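# Sort bottles onto wall ledges by cap colour

## Task

Put every bottle upright on the wall ledge whose coloured label strip is the same colour as that bottle's cap, with the bottle's entire base resting on that ledge.

## Robot and tools

Robot: two seven-joint arms, left_arm and right_arm, each ending in a two-finger gripper. Equal joint values give mirrored postures. Fingers point along the gripper's +z axis and close along its y axis. The reported end_effector_position is the point between the pads when closed, just under 1 cm behind the tips; closing pushes the tips about 17 mm further along +z, mostly while the pads are more than 70 mm apart.

Frame: a single scene frame for both arms. Origin on the plane z = 0, under the midpoint of the two arm bases, which sit 0.70 m above it. +z is up, +x is forward (the way both arms face), +y is toward left_arm. Image left/right does not match arm names. Reported positions and orientations may be off by a few centimetres, more at long reach.

Row layout (used by execute_actions and move): 16 numbers, always both arms: left_arm x, y, z, qw, qx, qy, qz, opening, then right_arm the same 8. x, y, z are an absolute target for that gripper's end_effector_position in metres; the quaternion is an absolute target orientation, w first, in the scene frame. Opening runs from -1 (closed) to +1 (fully open, 0.145 m); a full close needs roughly 0.5 s or more. To keep an arm still, resend its last reported pose and desired opening every call; to keep an orientation, repeat the same quaternion rather than copying a drifted reading. A 0 opening is a real command, so resend the current opening to leave a gripper alone.

execute_actions: actions is a list of actions; each action is a table of up to 15 rows, each row one 1/30 s control step, and a short table repeats its final row to fill 15 steps. Each action is 0.5 s. An action is rejected for both arms if any target lies more than 0.6 m from that gripper's current position along any of the gripper's own axes; the whole call is rejected if any action is malformed or the first fails that check against the latest state. cameras picks images: ["all"], [] or names; images come by default only with an empty actions list. An empty list also shows fields other results may omit (scene number, small temperature changes, remaining actions).

move: target is one 16-number row or a list of up to 15 rows (absolute poses, no 0.6 m limit). Paths run in straight lines from the current Hand target and all arms finish together, capped at 10 s total. speed: m/s, 0.002 to 1.1, default 0.25, turns limited to twice that in rad/s; one value or one per target. blend: metres of corner rounding per target; 0 means stop at each. opening_speed: rate of the opening command per second on the -1..+1 scale, minimum 0.2. grip_force: newtons per finger pad, about 3 to 10, one value or one per arm; persists. blocking=false returns after about 0.5 s while the move continues; a new move replaces it. Moves do not avoid obstacles or the other arm; faster moves lag, stray and hit harder, and grippers can overshoot speed, especially with a stretched arm. Opening changes on later targets happen on arrival after everything is at rest. The result adds a move: line giving the ending (done, off_target, moving, held, fault) and limits (paced = pose clipped, held = steps withheld). Unnamed arms are done, within 3 mm and 2 degrees; neither done nor off_target says anything about contact.

wait: seconds 0 to 10, arms hold last commands, a running move continues. stop: brakes the running move; fast moves need room. zoom_image: camera cam_high or cam_low, region [x0, y0, x1, y1] in pixels, at most 504 by 504, from the newest images. read_manual returns licence text only. finished_scene(scene) ends the scene permanently; the goal must hold without the robot.

Control details: each step the commanded orientation is clipped to within 32 degrees of the measured one and solved by damped IK, position first. One action may fall short; the result's Hand target shows where the arm is actually headed, so send the remainder next. Large wrist turns can swing the elbow.

Results: positions and quaternions per arm, Hand target, Tool commands, Joint positions (last value per arm is measured finger gap in metres), grip_measured on the -1..+1 scale, joint velocities (omitted when just noise), joint torques (include gravity; joints 3 and 4 wrap at ±28 N m), motor temperatures, and step readings of positions for action calls. To hold something, command an opening well below grip_measured; lower means harder squeeze (about 10 N per pad, objects up to roughly 11 cm).

Cameras: cam_high (896x504, located near x -0.17, y -0.94, z 0.85) and cam_low (896x504, near x -0.05, y 1.03, z 0.88); calibration may be off by a couple of degrees and millimetres.

Avoid: dropping bottles or releasing them while moving, knocking anything off the work area, hard hits on fixed or heavy objects, long falls, and any contact between the arms or one gripper closing on the other's fingers (the clearance check does not prevent gripper-to-gripper contact). Avoid motor overheating from holding loads, stretched arms or unreachable targets: MOTOR HOT appears at 85 °C and at 100 °C an over-temperature fault stops the arm for 30 to 60 s or more. Objects may occasionally be nudged by outside pushes. Scene 1 is practice.

Each tool is called after "Call:" as name(argument=value, ...), one argument or row to a line, values as JSON.

## Session

Call:
execute_actions(
  actions=[],
)

Call:
zoom_image(
  camera="cam_high",
  region=[420, 170, 720, 420],
)

Call:
zoom_image(
  camera="cam_low",
  region=[320, 120, 620, 400],
)

Scene clock: 0.00 s.
left_arm: end_effector_position=(+0.2239, +0.1828, +0.6144) grip_measured=+1.00 end_effector_quat_wxyz=(-0.319, +0.395, -0.515, +0.691) | right_arm: end_effector_position=(+0.4009, -0.1655, +0.3728) grip_measured=+1.00 end_effector_quat_wxyz=(+0.260, +0.265, +0.837, +0.401)
Joint positions: left_arm=[-1.106 0.942 0.535 2.339 -0.48 -0.199 -0.367 0.145] | right_arm=[0.583 0.619 -0.841 0.925 -1.182 -0.496 -0.047 0.145]
Joint velocities: within noise
Joint torques (N m): no reading
Motor temperatures (°C): left_arm=[20 20 22 21 21 23 21] | right_arm=[20 22 22 19 20 19 21]
Hand target: left_arm +0.2239, +0.1828, +0.6144; -0.319, +0.395, -0.515, +0.691 | right_arm +0.4009, -0.1655, +0.3728; +0.260, +0.265, +0.837, +0.401
Tool commands: left_gripper/opening=+1.0 right_gripper/opening=+1.0

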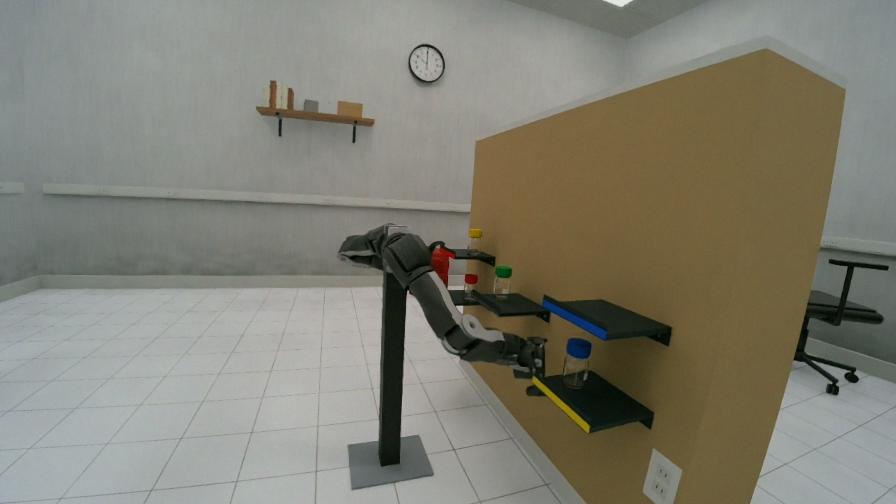

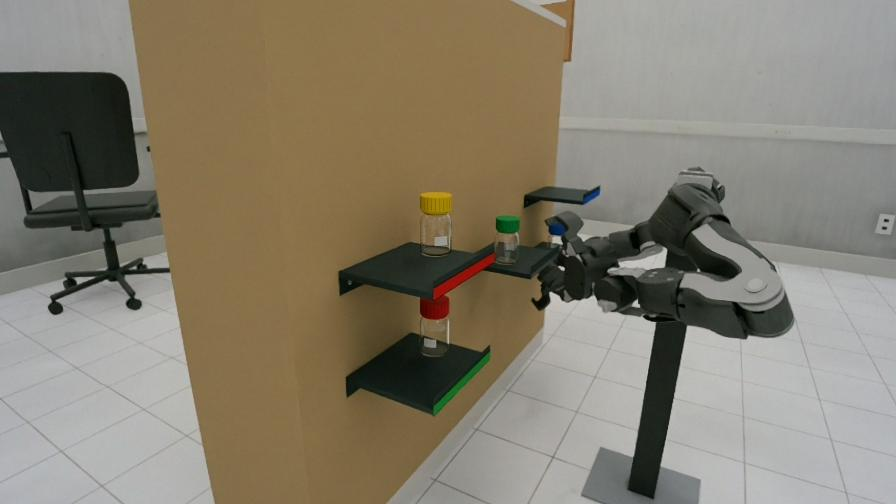

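Scaled by 1.680 from the camera's 896x504 image, which has a finer 1280x720 frame.

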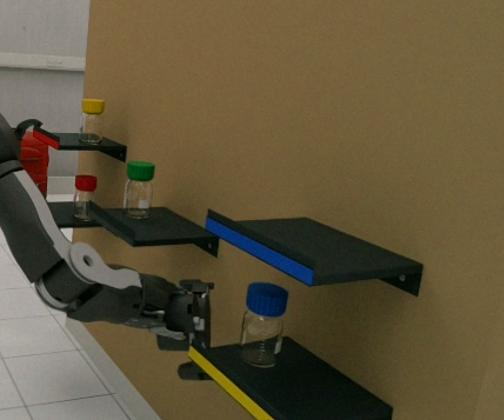

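Scaled by 1.680 from the camera's 896x504 image, which has a finer 1280x720 frame.

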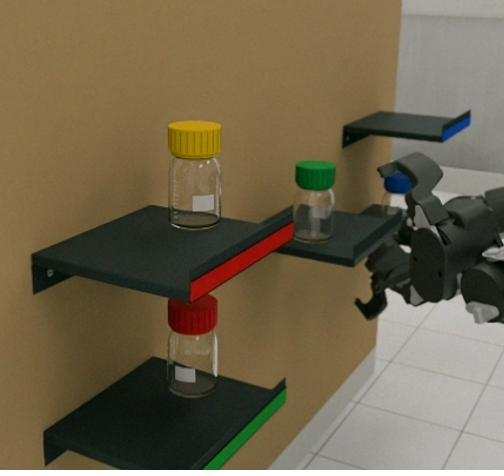

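Call:
move(
  target=[
    [0.2239,0.1828,0.6144,-0.319,0.395,-0.515,0.691,1,0.27,-0.19,0.42,0,0.7071,0,0.7071,1],
    [0.24,0.2,0.58,0,0.7071,0,0.7071,1,0.27,-0.34,0.47,0,0.7071,0,0.7071,1],
  ],
  cameras=["all"],
)

Scene clock: 114.40 s.
left_arm: end_effector_position=(+0.2404, +0.2012, +0.5795) grip_measured=+1.00 end_effector_quat_wxyz=(+0.002, +0.697, -0.004, +0.717) | right_arm: end_effector_position=(+0.2702, -0.3394, +0.4694) grip_measured=+1.00 end_effector_quat_wxyz=(+0.000, +0.708, -0.001, +0.706)
Joint positions: left_arm=[-0.767 0.635 0.137 2.428 0.53 0.001 -0.378 0.145] | right_arm=[-0.557 0.73 0.223 1.548 0.822 -0.414 0.197 0.145]
Joint torques (N m): left_arm=[0.38 2.28 0.43 5.52 0.02 -0.5 0.07] | right_arm=[0.62 5.53 3.67 2.62 0.28 -0.52 0.15]
Hand target: left_arm +0.2403, +0.2002, +0.5795; +0.004, +0.698, -0.004, +0.716 | right_arm +0.2700, -0.3400, +0.4700; +0.000, +0.707, +0.000, +0.707
Off the commanded pose: left_arm 0.001 m, 2 deg | right_arm 0.001 m, 0 deg.
joint sent to its limit (left arm) — joint 4 (elbow), upper limit, where the elbow is as bent as it goes. The joint targets still meet the commanded pose.
move: done

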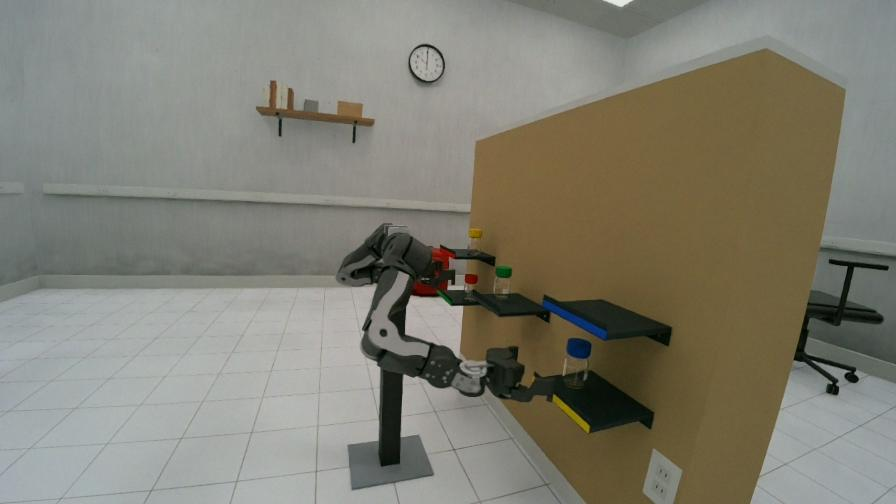

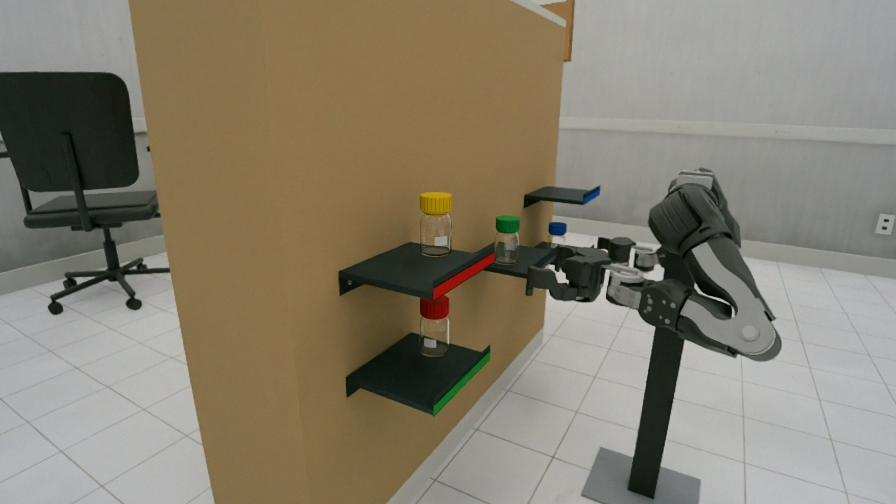

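Call:
zoom_image(
  camera="cam_high",
  region=[480, 290, 680, 440],
)

Call:
zoom_image(
  camera="cam_low",
  region=[400, 180, 640, 370],
)

Scaled by 2.520 from the camera's 896x504 image, which has a finer 1280x720 frame.

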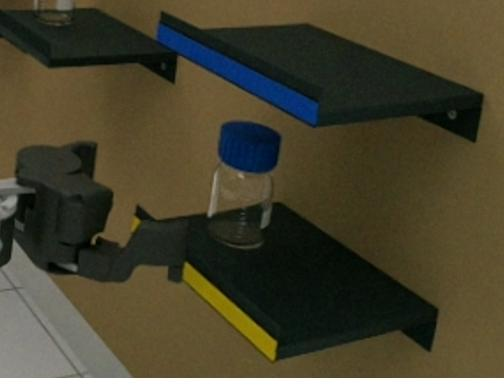

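Scaled by 2.100 from the camera's 896x504 image, which has a finer 1280x720 frame.

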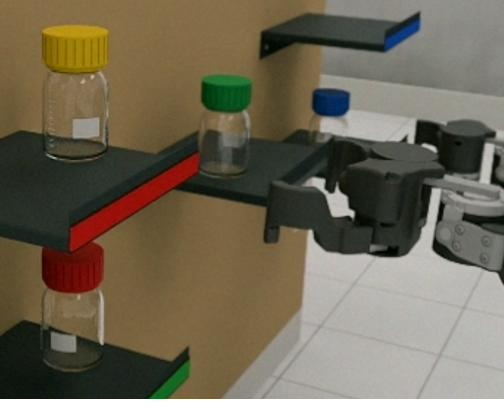

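Call:
move(
  target=[0.24,0.2,0.58,0,0.7071,0,0.7071,1,0.37,-0.352,0.465,0,0.7071,0,0.7071,1],
  cameras=["all"],
  speed=0.12,
)

Call:
zoom_image(
  camera="cam_high",
  region=[480, 290, 680, 440],
)

Call:
zoom_image(
  camera="cam_low",
  region=[500, 180, 640, 290],
)

Scene clock: 146.73 s.
left_arm: end_effector_position=(+0.2405, +0.2012, +0.5793) grip_measured=+1.00 end_effector_quat_wxyz=(+0.002, +0.697, -0.004, +0.717) | right_arm: end_effector_position=(+0.3261, -0.3764, +0.4451) grip_measured=+1.00 end_effector_quat_wxyz=(+0.127, +0.725, -0.103, +0.669)
Joint positions: left_arm=[-0.767 0.635 0.137 2.428 0.531 0.002 -0.378 0.145] | right_arm=[0.465 1.184 -1.35 1.349 1.301 -0.787 -0.568 0.145]
Joint torques (N m): left_arm=[0.38 2.25 0.44 5.5 -0.01 -0.53 0.07] | right_arm=[17.58 0.33 9.81 -14.41 0.19 -0.08 7.69]
Motor temperatures (°C): left_arm=[20 21 23 24 21 24 21] | right_arm=[25 24 24 21 20 22 31]
Hand target: left_arm +0.2403, +0.2002, +0.5795; +0.004, +0.698, -0.004, +0.716 | right_arm +0.3584, -0.3502, +0.4681; +0.048, +0.707, -0.011, +0.705
Off the commanded pose: left_arm 0.001 m, 2 deg | right_arm 0.054 m, 19 deg.
joint read past its limit (right arm) — joint 6 (wrist pitch), lower limit.
joint sent to its limit (left arm) — joint 4 (elbow), upper limit, where the elbow is as bent as it goes. The joint targets still meet the commanded pose.
move: off_target (right_arm)

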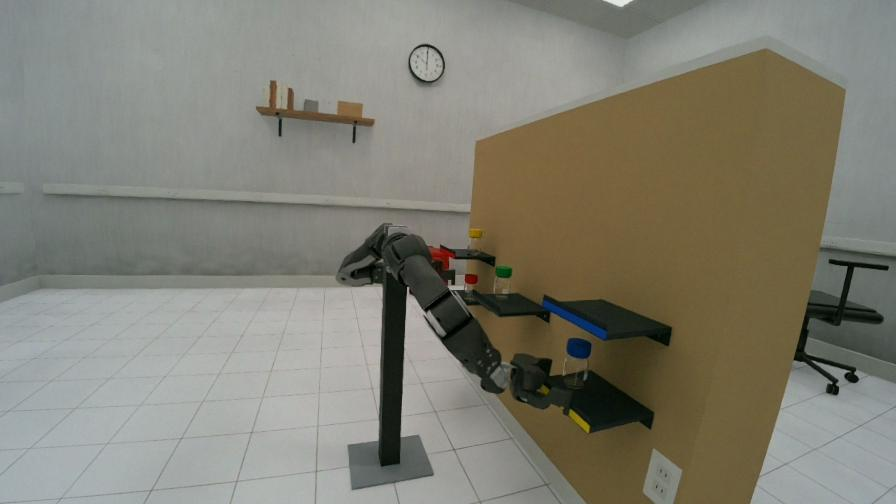

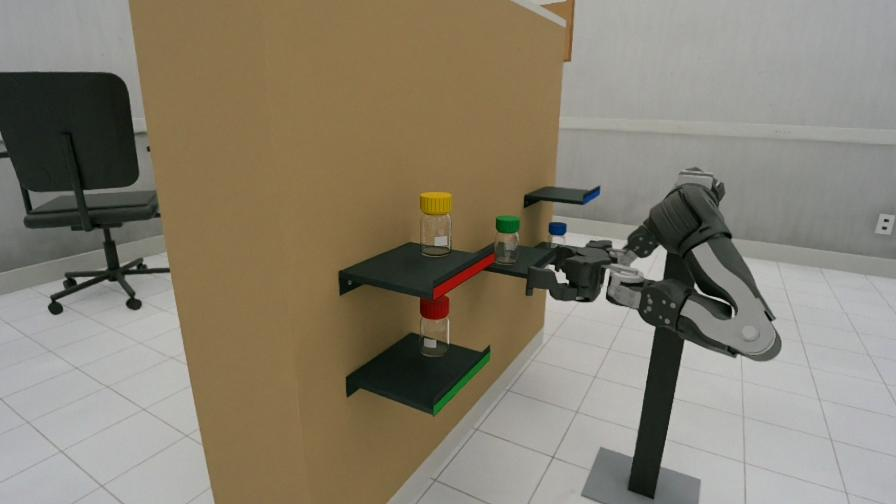

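Scaled by 2.520 from the camera's 896x504 image, which has a finer 1280x720 frame.

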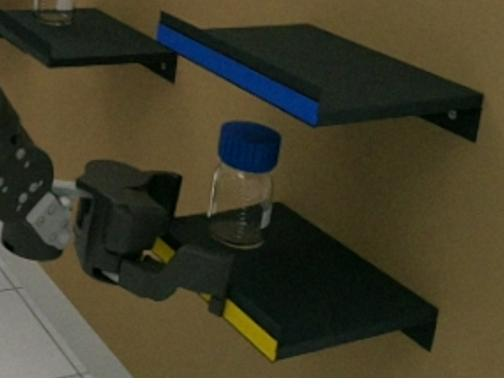

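Scaled by 3.600 from the camera's 896x504 image, which has a finer 1280x720 frame.

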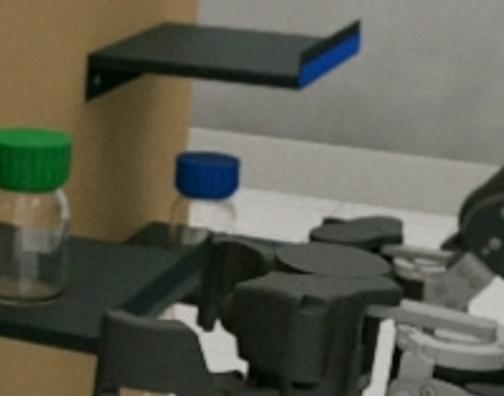

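Call:
move(
  target=[
    [0.24,0.2,0.58,0,0.7071,0,0.7071,1,0.27,-0.34,0.48,0.0701,0.836,-0.1101,0.5327,1],
    [0.24,0.2,0.58,0,0.7071,0,0.7071,1,0.25,-0.318,0.48,0.0701,0.836,-0.1101,0.5327,1],
  ],
  cameras=["cam_high"],
  speed=0.15,
)

Scene clock: 210.47 s.
left_arm: end_effector_position=(+0.2405, +0.2012, +0.5793) grip_measured=+1.00 end_effector_quat_wxyz=(+0.002, +0.697, -0.004, +0.717) | right_arm: end_effector_position=(+0.3252, -0.3790, +0.4458) grip_measured=+1.00 end_effector_quat_wxyz=(+0.137, +0.722, -0.109, +0.669)
Joint positions: left_arm=[-0.767 0.635 0.137 2.428 0.531 0.002 -0.378 0.145] | right_arm=[0.468 1.182 -1.352 1.35 1.286 -0.787 -0.606 0.145]
Joint torques (N m): left_arm=[0.38 2.28 0.44 5.52 -0.01 -0.53 0.07] | right_arm=[17.1 1.04 10.25 -14.61 0.65 -0.06 -0.02]
Motor temperatures (°C): left_arm=[20 21 22 25 21 24 21] | right_arm=[50 23 33 55 20 20 41]
Hand target: left_arm +0.2403, +0.2002, +0.5795; +0.004, +0.698, -0.004, +0.716 | right_arm +0.3441, -0.4045, +0.4710; +0.169, +0.688, -0.133, +0.693
Tool commands: left_gripper/opening=+1.0 right_gripper/opening=+1.0
Off the commanded pose: left_arm 0.001 m, 2 deg.
OVER-TEMPERATURE FAULT: HOT MOTORS OFF, OTHERS HOLD. Before this call, joint 7 (wrist yaw) of the right arm reached 100 °C; the stop lasted 50 seconds. The right arm may have given way at the joints whose motors were off. The right arm ran none of this call's commands: an arm, its gripper or tool too, takes no command until a result says that it accepts commands again. In this call the stop used 92 of the actions that the scene allows. The right arm's motors are all on again: its gripper holds where the fault left it. The right arm accepts commands again.
move: fault (right_arm); path passed 0 of 2 targets
Images, in order (width x height): cam_high 896x504.

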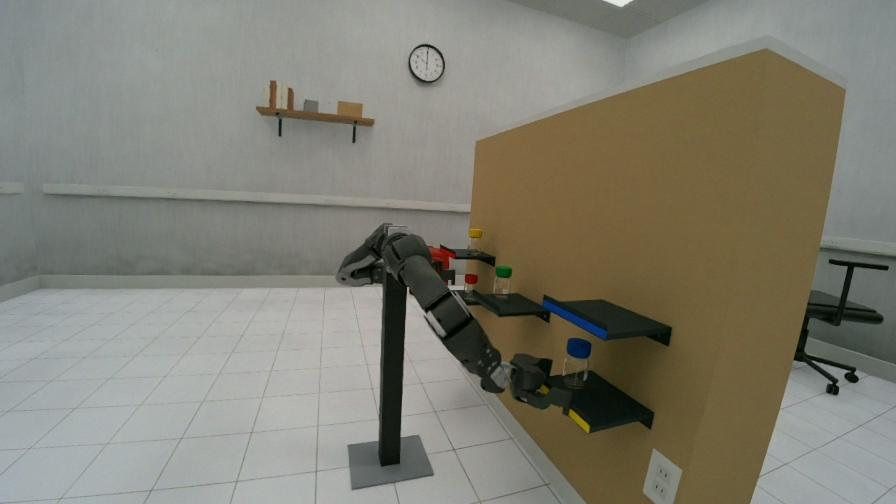

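Call:
move(
  target=[
    [0.24,0.2,0.58,0,0.7071,0,0.7071,1,0.25,-0.36,0.46,0.137,0.722,-0.109,0.669,1],
    [0.24,0.2,0.58,0,0.7071,0,0.7071,1,0.2,-0.3,0.48,0.0701,0.836,-0.1101,0.5327,1],
  ],
  cameras=["cam_high"],
  speed=0.15,
)

Scene clock: 219.23 s.
left_arm: end_effector_position=(+0.2404, +0.2012, +0.5794) grip_measured=+1.00 end_effector_quat_wxyz=(+0.002, +0.697, -0.004, +0.717) | right_arm: end_effector_position=(+0.2006, -0.3001, +0.4811) grip_measured=+1.00 end_effector_quat_wxyz=(+0.071, +0.835, -0.110, +0.534)
Joint positions: left_arm=[-0.767 0.635 0.137 2.429 0.531 0.002 -0.378 0.145] | right_arm=[-0.168 1.716 -1.071 2.232 1.228 -0.784 -0.9 0.145]
Joint torques (N m): left_arm=[0.38 2.25 0.44 5.5 -0.01 -0.53 0.07] | right_arm=[1.62 5.31 0.66 1.62 -0.16 -0.24 0.2]
Hand target: left_arm +0.2403, +0.2001, +0.5796; +0.004, +0.698, -0.004, +0.717 | right_arm +0.2000, -0.2999, +0.4800; +0.070, +0.836, -0.110, +0.533
Off the commanded pose: left_arm 0.001 m, 2 deg | right_arm 0.001 m, 0 deg.
joint read past its limit (right arm) — joint 6 (wrist pitch), lower limit.
joint sent to its limit (left arm) — joint 4 (elbow), upper limit, where the elbow is as bent as it goes. The joint targets still meet the commanded pose.
joint sent to its limit (right arm) — joint 6 (wrist pitch), lower limit. The joint targets still meet the commanded pose.
move: done
Images, in order (width x height): cam_high 896x504.

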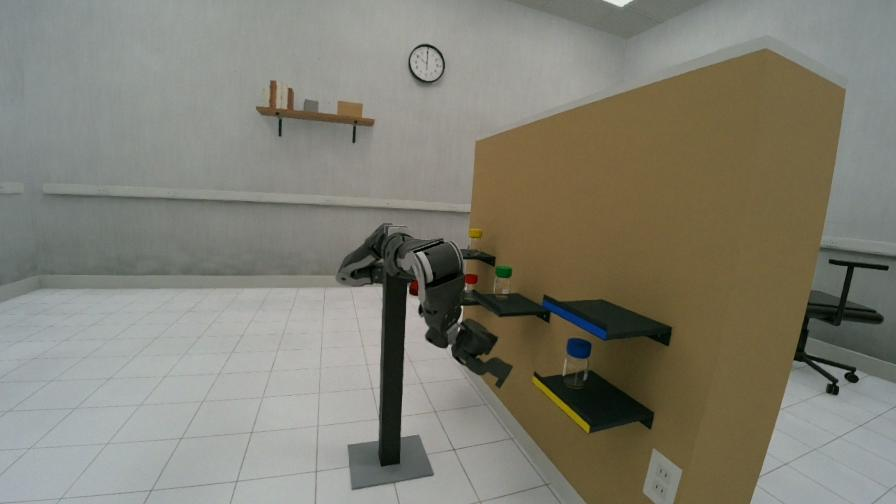

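Call:
move(
  target=[
    [0.24,0.2,0.58,0,0.7071,0,0.7071,1,0.24,-0.2,0.58,0,0.7071,0,0.7071,1],
  ],
)

Call:
move(
  target=[
    [0.24,0.2,0.58,0,0.7071,0,0.7071,1,0.26,-0.31,0.48,0.0701,0.836,-0.1101,0.5327,1],
  ],
)

Scene clock: 233.93 s.
left_arm: end_effector_position=(+0.2404, +0.2012, +0.5794) grip_measured=+1.00 end_effector_quat_wxyz=(+0.002, +0.697, -0.004, +0.717) | right_arm: end_effector_position=(+0.2400, -0.2008, +0.5791) grip_measured=+1.00 end_effector_quat_wxyz=(-0.002, +0.703, +0.001, +0.712)
Joint positions: left_arm=[-0.767 0.635 0.137 2.429 0.531 0.002 -0.378 0.145] | right_arm=[0.012 1.512 -1.001 2.44 0.67 -0.522 -1.154 0.145]
Joint torques (N m): left_arm=[0.38 2.25 0.44 5.5 -0.01 -0.54 0.07] | right_arm=[1.81 4 2.24 2.95 -0.45 -0.04 0.02]
Motor temperatures (°C): left_arm=[20 21 22 25 21 24 21] | right_arm=[35 23 29 45 20 20 37]
Hand target: left_arm +0.2403, +0.2001, +0.5796; +0.004, +0.698, -0.004, +0.717 | right_arm +0.2402, -0.2001, +0.5796; -0.002, +0.702, +0.002, +0.712
Off the commanded pose: left_arm 0.001 m, 2 deg | right_arm 0.001 m, 1 deg.
joint sent to its limit (left arm) — joint 4 (elbow), upper limit, where the elbow is as bent as it goes. The joint targets still meet the commanded pose.
joint sent to its limit (right arm) — joint 4 (elbow), upper limit, where the elbow is as bent as it goes. The joint targets still meet the commanded pose.
move: done

Scene clock: 235.40 s.
left_arm: end_effector_position=(+0.2404, +0.2012, +0.5794) grip_measured=+1.00 end_effector_quat_wxyz=(+0.002, +0.697, -0.004, +0.717) | right_arm: end_effector_position=(+0.2594, -0.3115, +0.4803) grip_measured=+1.00 end_effector_quat_wxyz=(+0.073, +0.835, -0.111, +0.533)
Joint positions: left_arm=[-0.767 0.635 0.137 2.429 0.531 0.002 -0.378 0.145] | right_arm=[0.084 1.584 -0.989 2.069 1.439 -0.48 -0.739 0.145]
Joint torques (N m): left_arm=[0.38 2.25 0.44 5.5 -0.01 -0.54 0.07] | right_arm=[2.52 5.55 3.08 1.61 -0.17 -0.13 0.17]
Hand target: left_arm +0.2403, +0.2001, +0.5796; +0.004, +0.698, -0.004, +0.717 | right_arm +0.2600, -0.3100, +0.4800; +0.070, +0.836, -0.110, +0.533
Off the commanded pose: left_arm 0.001 m, 2 deg | right_arm 0.002 m, 0 deg.
joint sent to its limit (left arm) — joint 4 (elbow), upper limit, where the elbow is as bent as it goes. The joint targets still meet the commanded pose.
move: done

Call:
move(
  target=[
    [0.24,0.2,0.58,0,0.7071,0,0.7071,1,0.33,-0.17,0.38,0.26,0.265,0.837,0.401,1],
  ],
)

Call:
move(
  target=[
    [0.24,0.2,0.58,0,0.7071,0,0.7071,1,0.27,-0.3,0.46,0.0701,0.836,-0.1101,0.5327,1],
  ],
)

Scene clock: 251.50 s.
left_arm: end_effector_position=(+0.2404, +0.2012, +0.5794) grip_measured=+1.00 end_effector_quat_wxyz=(+0.002, +0.697, -0.004, +0.717) | right_arm: end_effector_position=(+0.3319, -0.1702, +0.3826) grip_measured=+1.00 end_effector_quat_wxyz=(+0.264, +0.266, +0.834, +0.404)
Joint positions: left_arm=[-0.767 0.635 0.137 2.429 0.531 0.002 -0.378 0.145] | right_arm=[0.659 0.989 -1.396 1.382 -0.812 -0.113 -0.145 0.145]
Joint torques (N m): left_arm=[0.36 2.25 0.44 5.5 -0.01 -0.53 0.07] | right_arm=[4.39 3.55 2.37 1.36 0.09 0.06 -0.25]
Motor temperatures (°C): left_arm=[20 21 22 25 21 24 21] | right_arm=[31 23 27 37 20 20 35]
Hand target: left_arm +0.2403, +0.2001, +0.5796; +0.004, +0.698, -0.004, +0.717 | right_arm +0.3300, -0.1700, +0.3801; +0.260, +0.265, +0.837, +0.401
Off the commanded pose: left_arm 0.001 m, 2 deg | right_arm 0.003 m, 1 deg.
joint sent to its limit (left arm) — joint 4 (elbow), upper limit, where the elbow is as bent as it goes. The joint targets still meet the commanded pose.
move: done

Scene clock: 256.73 s.
left_arm: end_effector_position=(+0.2404, +0.2012, +0.5794) grip_measured=+1.00 end_effector_quat_wxyz=(+0.002, +0.697, -0.004, +0.717) | right_arm: end_effector_position=(+0.2694, -0.2995, +0.4587) grip_measured=+1.00 end_effector_quat_wxyz=(+0.070, +0.838, -0.108, +0.531)
Joint positions: left_arm=[-0.767 0.635 0.137 2.429 0.531 0.002 -0.378 0.145] | right_arm=[-0.066 1.415 -0.796 1.991 1.345 -0.377 -0.763 0.145]
Joint torques (N m): left_arm=[0.38 2.25 0.44 5.52 -0.01 -0.53 0.07] | right_arm=[2.41 6.18 3.36 2.19 -0.2 -0.4 -0.05]
Hand target: left_arm +0.2403, +0.2001, +0.5796; +0.004, +0.698, -0.004, +0.717 | right_arm +0.2700, -0.2999, +0.4600; +0.070, +0.836, -0.110, +0.533
Off the commanded pose: left_arm 0.001 m, 2 deg | right_arm 0.001 m, 0 deg.
joint sent to its limit (left arm) — joint 4 (elbow), upper limit, where the elbow is as bent as it goes. The joint targets still meet the commanded pose.
move: done

Call:
move(
  target=[0.24,0.2,0.58,0,0.7071,0,0.7071,1,0.33,-0.33,0.475,0.0701,0.836,-0.1101,0.5327,1],
  speed=0.12,
  cameras=["all"],
)

Call:
zoom_image(
  camera="cam_high",
  region=[480, 290, 680, 440],
)

Scene clock: 270.30 s.
left_arm: end_effector_position=(+0.2404, +0.2012, +0.5794) grip_measured=+1.00 end_effector_quat_wxyz=(+0.002, +0.697, -0.004, +0.717) | right_arm: end_effector_position=(+0.3307, -0.3318, +0.4772) grip_measured=+1.00 end_effector_quat_wxyz=(+0.073, +0.834, -0.111, +0.536)
Joint positions: left_arm=[-0.767 0.635 0.137 2.429 0.531 0.002 -0.378 0.145] | right_arm=[0.203 1.323 -0.763 1.755 1.45 -0.126 -0.588 0.145]
Joint torques (N m): left_arm=[0.38 2.25 0.44 5.52 -0.01 -0.53 0.07] | right_arm=[3.1 5.71 3.44 1.59 -0.11 -0.22 0.18]
Motor temperatures (°C): left_arm=[20 21 22 25 21 24 21] | right_arm=[30 24 26 32 20 20 33]
Hand target: left_arm +0.2403, +0.2001, +0.5796; +0.004, +0.698, -0.004, +0.717 | right_arm +0.3300, -0.3301, +0.4750; +0.070, +0.836, -0.110, +0.533
Off the commanded pose: left_arm 0.001 m, 2 deg | right_arm 0.003 m, 1 deg.
joint sent to its limit (left arm) — joint 4 (elbow), upper limit, where the elbow is as bent as it goes. The joint targets still meet the commanded pose.
move: done

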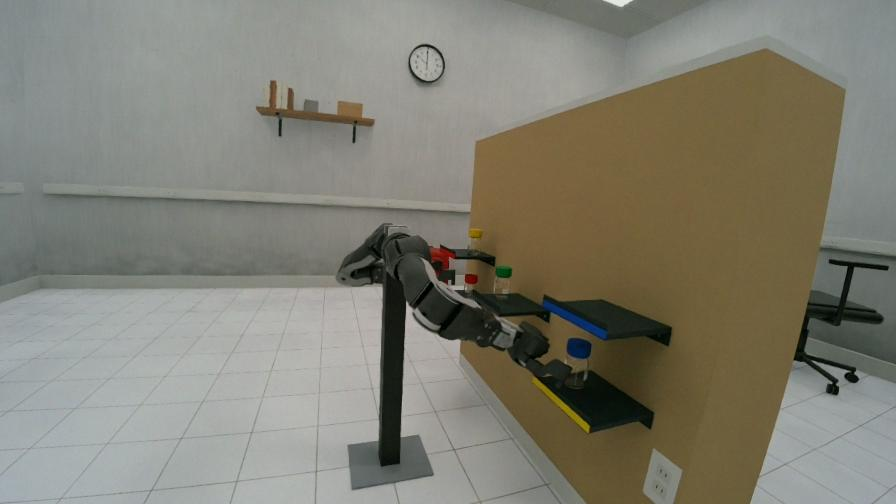

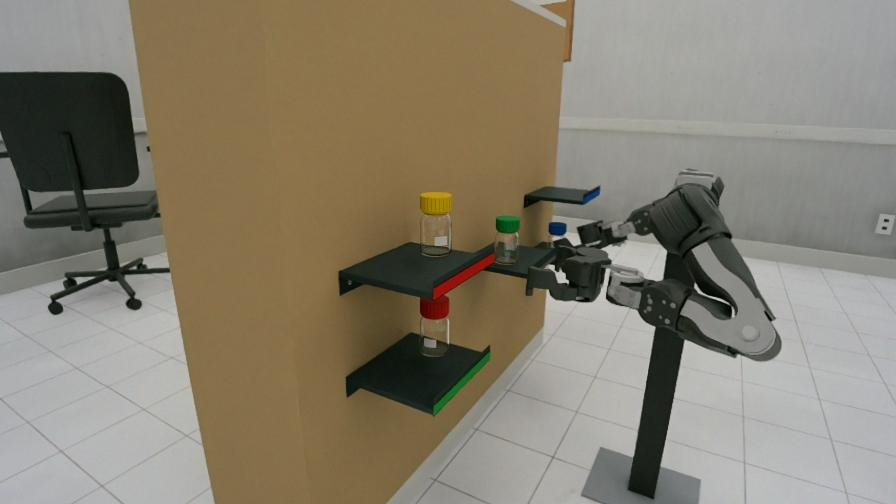

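Scaled by 2.520 from the camera's 896x504 image, which has a finer 1280x720 frame.

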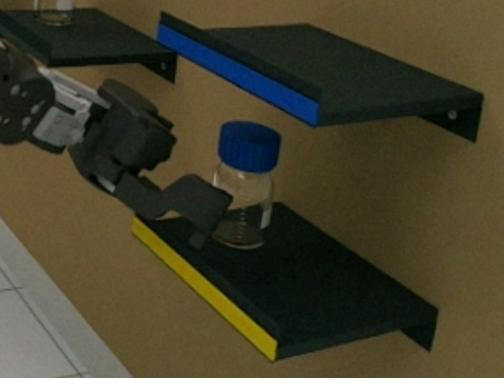

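Call:
move(
  target=[
    [0.24,0.2,0.58,0,0.7071,0,0.7071,1,0.4,-0.354,0.465,0.0701,0.836,-0.1101,0.5327,1],
  ],
  speed=0.1,
  cameras=["all"],
)

Call:
zoom_image(
  camera="cam_high",
  region=[480, 290, 680, 440],
)

Call:
zoom_image(
  camera="cam_low",
  region=[500, 180, 640, 290],
)

Scene clock: 279.67 s.
left_arm: end_effector_position=(+0.2405, +0.2012, +0.5793) grip_measured=+1.00 end_effector_quat_wxyz=(+0.002, +0.697, -0.004, +0.717) | right_arm: end_effector_position=(+0.4007, -0.3557, +0.4676) grip_measured=+1.00 end_effector_quat_wxyz=(+0.072, +0.833, -0.114, +0.536)
Joint positions: left_arm=[-0.767 0.635 0.137 2.428 0.531 0.002 -0.378 0.145] | right_arm=[0.509 1.045 -0.792 1.315 1.334 0.09 -0.385 0.145]
Joint torques (N m): left_arm=[0.36 2.25 0.44 5.52 -0.01 -0.53 0.07] | right_arm=[4.76 5.29 3.12 1.7 -0.14 -0.27 0.19]
Hand target: left_arm +0.2403, +0.2002, +0.5795; +0.004, +0.698, -0.004, +0.716 | right_arm +0.4000, -0.3540, +0.4650; +0.070, +0.836, -0.110, +0.533
Off the commanded pose: left_arm 0.001 m, 2 deg | right_arm 0.003 m, 1 deg.
joint sent to its limit (left arm) — joint 4 (elbow), upper limit, where the elbow is as bent as it goes. The joint targets still meet the commanded pose.
move: done

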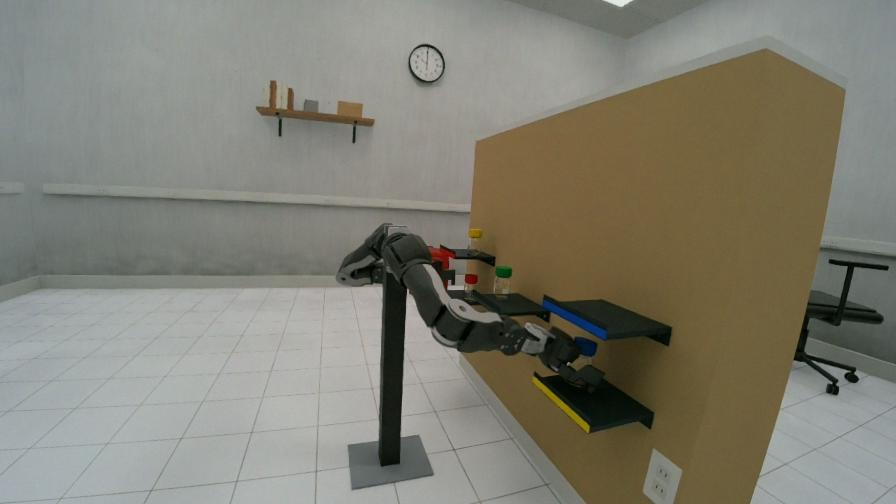

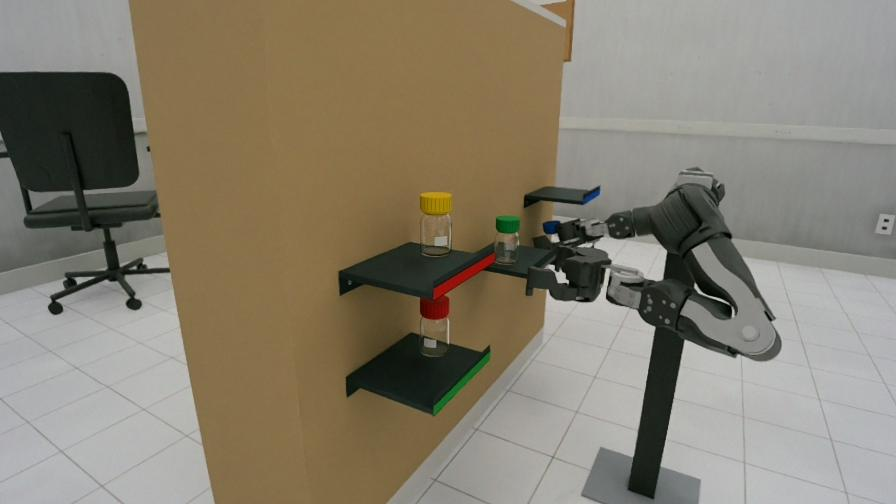

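Scaled by 2.520 from the camera's 896x504 image, which has a finer 1280x720 frame.

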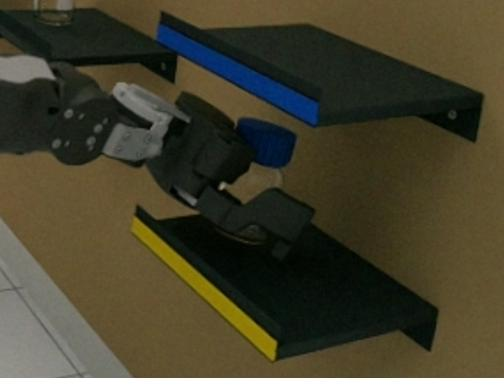

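Scaled by 3.600 from the camera's 896x504 image, which has a finer 1280x720 frame.

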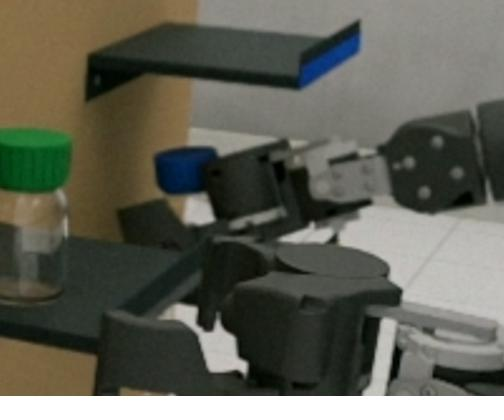

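Call:
move(
  target=[
    [0.24,0.2,0.58,0,0.7071,0,0.7071,1,0.383,-0.35,0.462,0.0701,0.836,-0.1101,0.5327,1],
  ],
  speed=0.05,
  cameras=["all"],
)

Call:
zoom_image(
  camera="cam_high",
  region=[530, 310, 630, 410],
)

Call:
zoom_image(
  camera="cam_low",
  region=[500, 180, 640, 290],
)

Scene clock: 291.83 s.
left_arm: end_effector_position=(+0.2405, +0.2012, +0.5793) grip_measured=+1.00 end_effector_quat_wxyz=(+0.002, +0.697, -0.004, +0.717) | right_arm: end_effector_position=(+0.3826, -0.3487, +0.4601) grip_measured=+1.00 end_effector_quat_wxyz=(+0.069, +0.838, -0.107, +0.530)
Joint positions: left_arm=[-0.767 0.635 0.137 2.428 0.531 0.002 -0.378 0.145] | right_arm=[0.427 1.098 -0.792 1.407 1.357 0.047 -0.415 0.145]
Joint torques (N m): left_arm=[0.38 2.25 0.44 5.5 -0.01 -0.53 0.07] | right_arm=[4.44 6.26 4.81 1.95 -0.04 -0.48 -0.14]
Hand target: left_arm +0.2403, +0.2002, +0.5795; +0.004, +0.698, -0.004, +0.716 | right_arm +0.3829, -0.3501, +0.4619; +0.070, +0.836, -0.110, +0.533
Off the commanded pose: left_arm 0.001 m, 2 deg | right_arm 0.002 m, 1 deg.
joint sent to its limit (left arm) — joint 4 (elbow), upper limit, where the elbow is as bent as it goes. The joint targets still meet the commanded pose.
move: done

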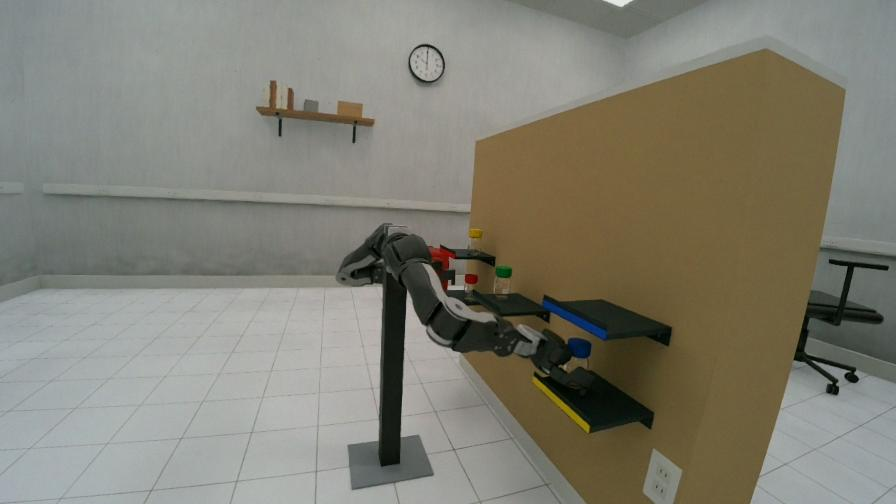

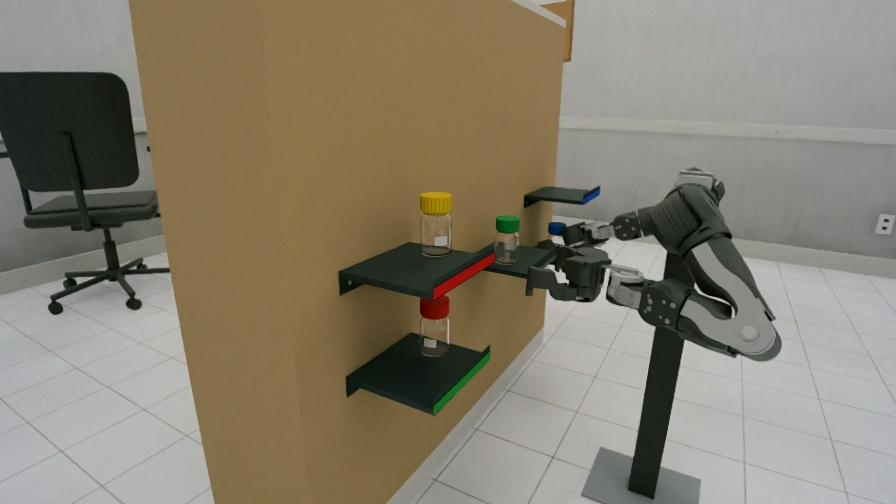

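Scaled by 5.040 from the camera's 896x504 image, which has a finer 1280x720 frame.

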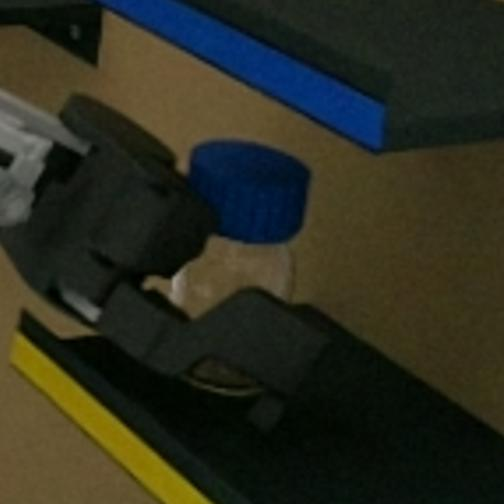

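Scaled by 3.600 from the camera's 896x504 image, which has a finer 1280x720 frame.

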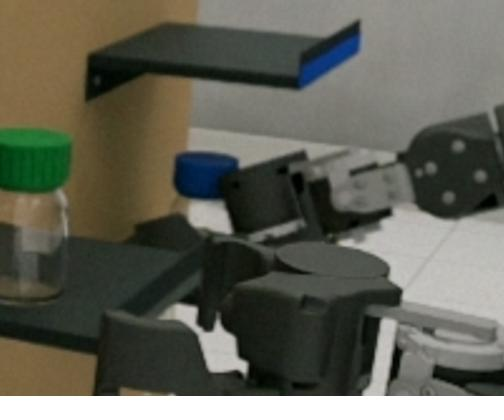

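Call:
move(
  target=[0.24,0.2,0.58,0,0.7071,0,0.7071,1,0.384,-0.351,0.462,0.0701,0.836,-0.1101,0.5327,-0.9],
  opening_speed=0.8,
  grip_force=7,
  cameras=["all"],
)

Call:
zoom_image(
  camera="cam_high",
  region=[530, 310, 630, 410],
)

Scene clock: 301.07 s.
left_arm: end_effector_position=(+0.2404, +0.2012, +0.5794) grip_measured=+1.00 end_effector_quat_wxyz=(+0.002, +0.697, -0.004, +0.717) | right_arm: end_effector_position=(+0.3832, -0.3509, +0.4609) grip_measured=-0.24 end_effector_quat_wxyz=(+0.071, +0.837, -0.109, +0.531)
Joint positions: left_arm=[-0.767 0.635 0.137 2.429 0.531 0.002 -0.378 0.145] | right_arm=[0.431 1.098 -0.792 1.401 1.358 0.047 -0.415 0.057]
Joint torques (N m): left_arm=[0.36 2.25 0.44 5.5 -0.01 -0.54 0.07] | right_arm=[4.89 5.63 4.3 1.62 -0.11 -0.46 0.06]
Hand target: left_arm +0.2403, +0.2001, +0.5796; +0.004, +0.698, -0.004, +0.717 | right_arm +0.3840, -0.3510, +0.4621; +0.070, +0.836, -0.110, +0.533
Off the commanded pose: left_arm 0.001 m, 2 deg | right_arm 0.001 m, 0 deg.
joint sent to its limit (left arm) — joint 4 (elbow), upper limit, where the elbow is as bent as it goes. The joint targets still meet the commanded pose.
grip_force (N): 7, 7
move: done

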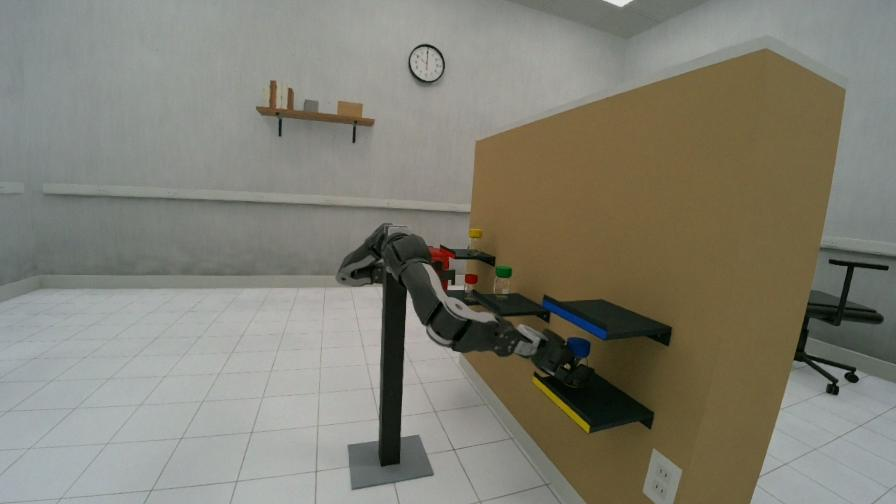

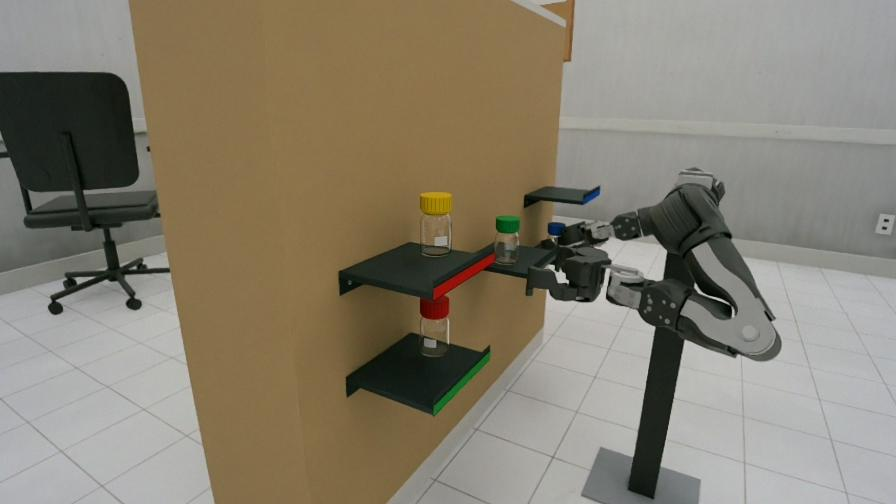

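Scaled by 5.040 from the camera's 896x504 image, which has a finer 1280x720 frame.

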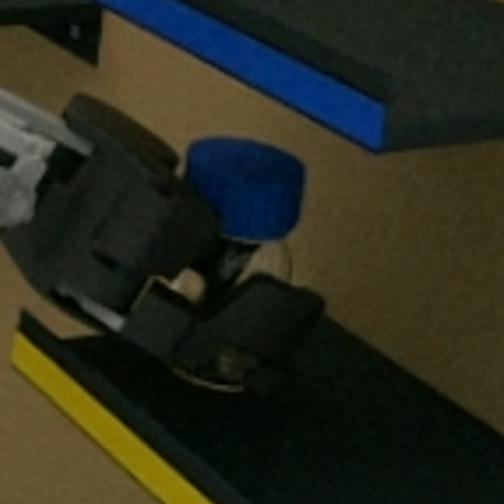

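Call:
move(
  target=[
    [0.24,0.2,0.58,0,0.7071,0,0.7071,1,0.384,-0.351,0.497,0.0701,0.836,-0.1101,0.5327,-0.9],
    [0.24,0.2,0.58,0,0.7071,0,0.7071,1,0.28,-0.23,0.51,0.0701,0.836,-0.1101,0.5327,-0.9],
    [0.24,0.2,0.58,0,0.7071,0,0.7071,1,0.26,-0.23,0.71,0.0701,0.836,-0.1101,0.5327,-0.9],
  ],
  speed=0.13,
  blend=[0.004,0.03,0],
  cameras=["all"],
)

Scene clock: 316.30 s.
left_arm: end_effector_position=(+0.2404, +0.2012, +0.5794) grip_measured=+1.00 end_effector_quat_wxyz=(+0.002, +0.697, -0.004, +0.717) | right_arm: end_effector_position=(+0.2984, -0.2413, +0.7099) grip_measured=-0.24 end_effector_quat_wxyz=(+0.104, +0.720, -0.111, +0.677)
Joint positions: left_arm=[-0.767 0.635 0.137 2.429 0.531 0.002 -0.378 0.145] | right_arm=[0.44 0.88 -0.042 2.439 1.559 0.784 -1.369 0.057]
Joint torques (N m): left_arm=[0.38 2.25 0.44 5.52 -0.01 -0.53 0.07] | right_arm=[3.49 3.86 2.97 1.13 -0.31 0.02 0.08]
Motor temperatures (°C): left_arm=[20 21 22 25 21 24 21] | right_arm=[30 24 26 27 20 20 30]
Hand target: left_arm +0.2403, +0.2001, +0.5796; +0.004, +0.698, -0.004, +0.717 | right_arm +0.2981, -0.2415, +0.7110; +0.105, +0.719, -0.110, +0.678
Off the commanded pose: left_arm 0.001 m, 2 deg | right_arm 0.040 m, 22 deg.
joint sent to its limit (left arm) — joint 4 (elbow), upper limit, where the elbow is as bent as it goes. The joint targets still meet the commanded pose.
joint sent to its limit (right arm) — joint 4 (elbow), upper limit, where the elbow is as bent as it goes; joint 5 (forearm roll), upper limit; joint 6 (wrist pitch), upper limit. The joint targets are off in position and orientation.
grip_force (N): 7, 7
move: off_target (right_arm)

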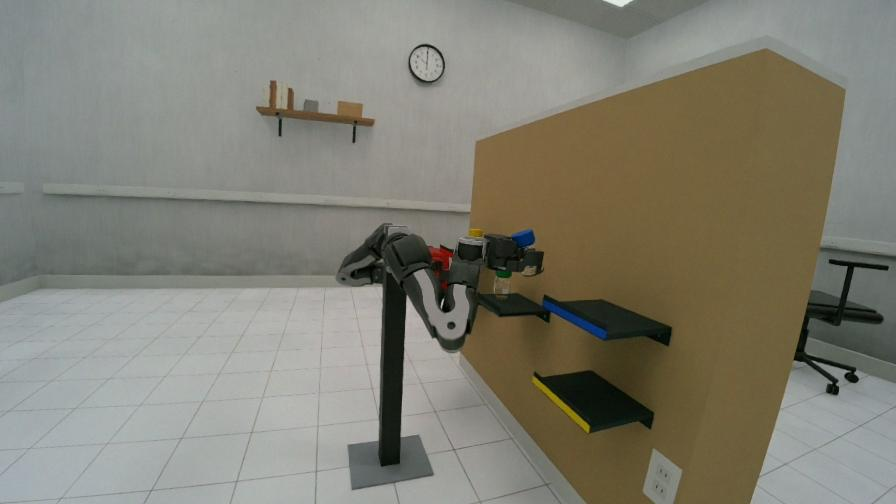

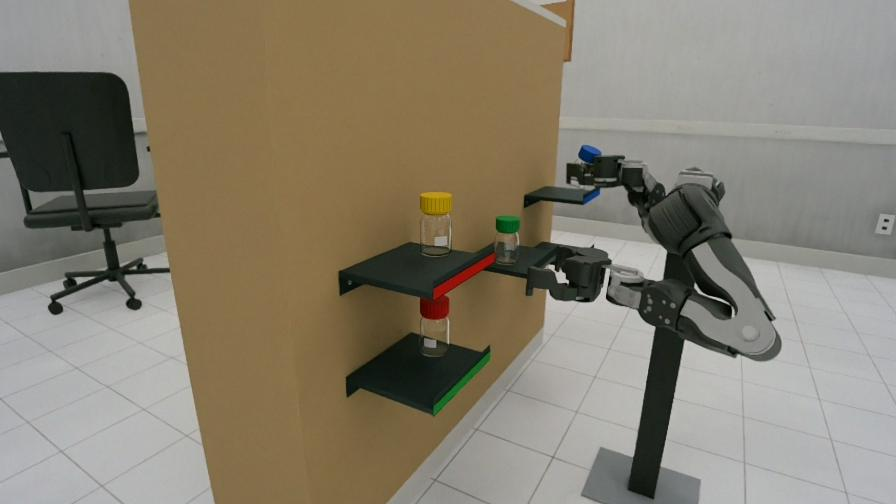

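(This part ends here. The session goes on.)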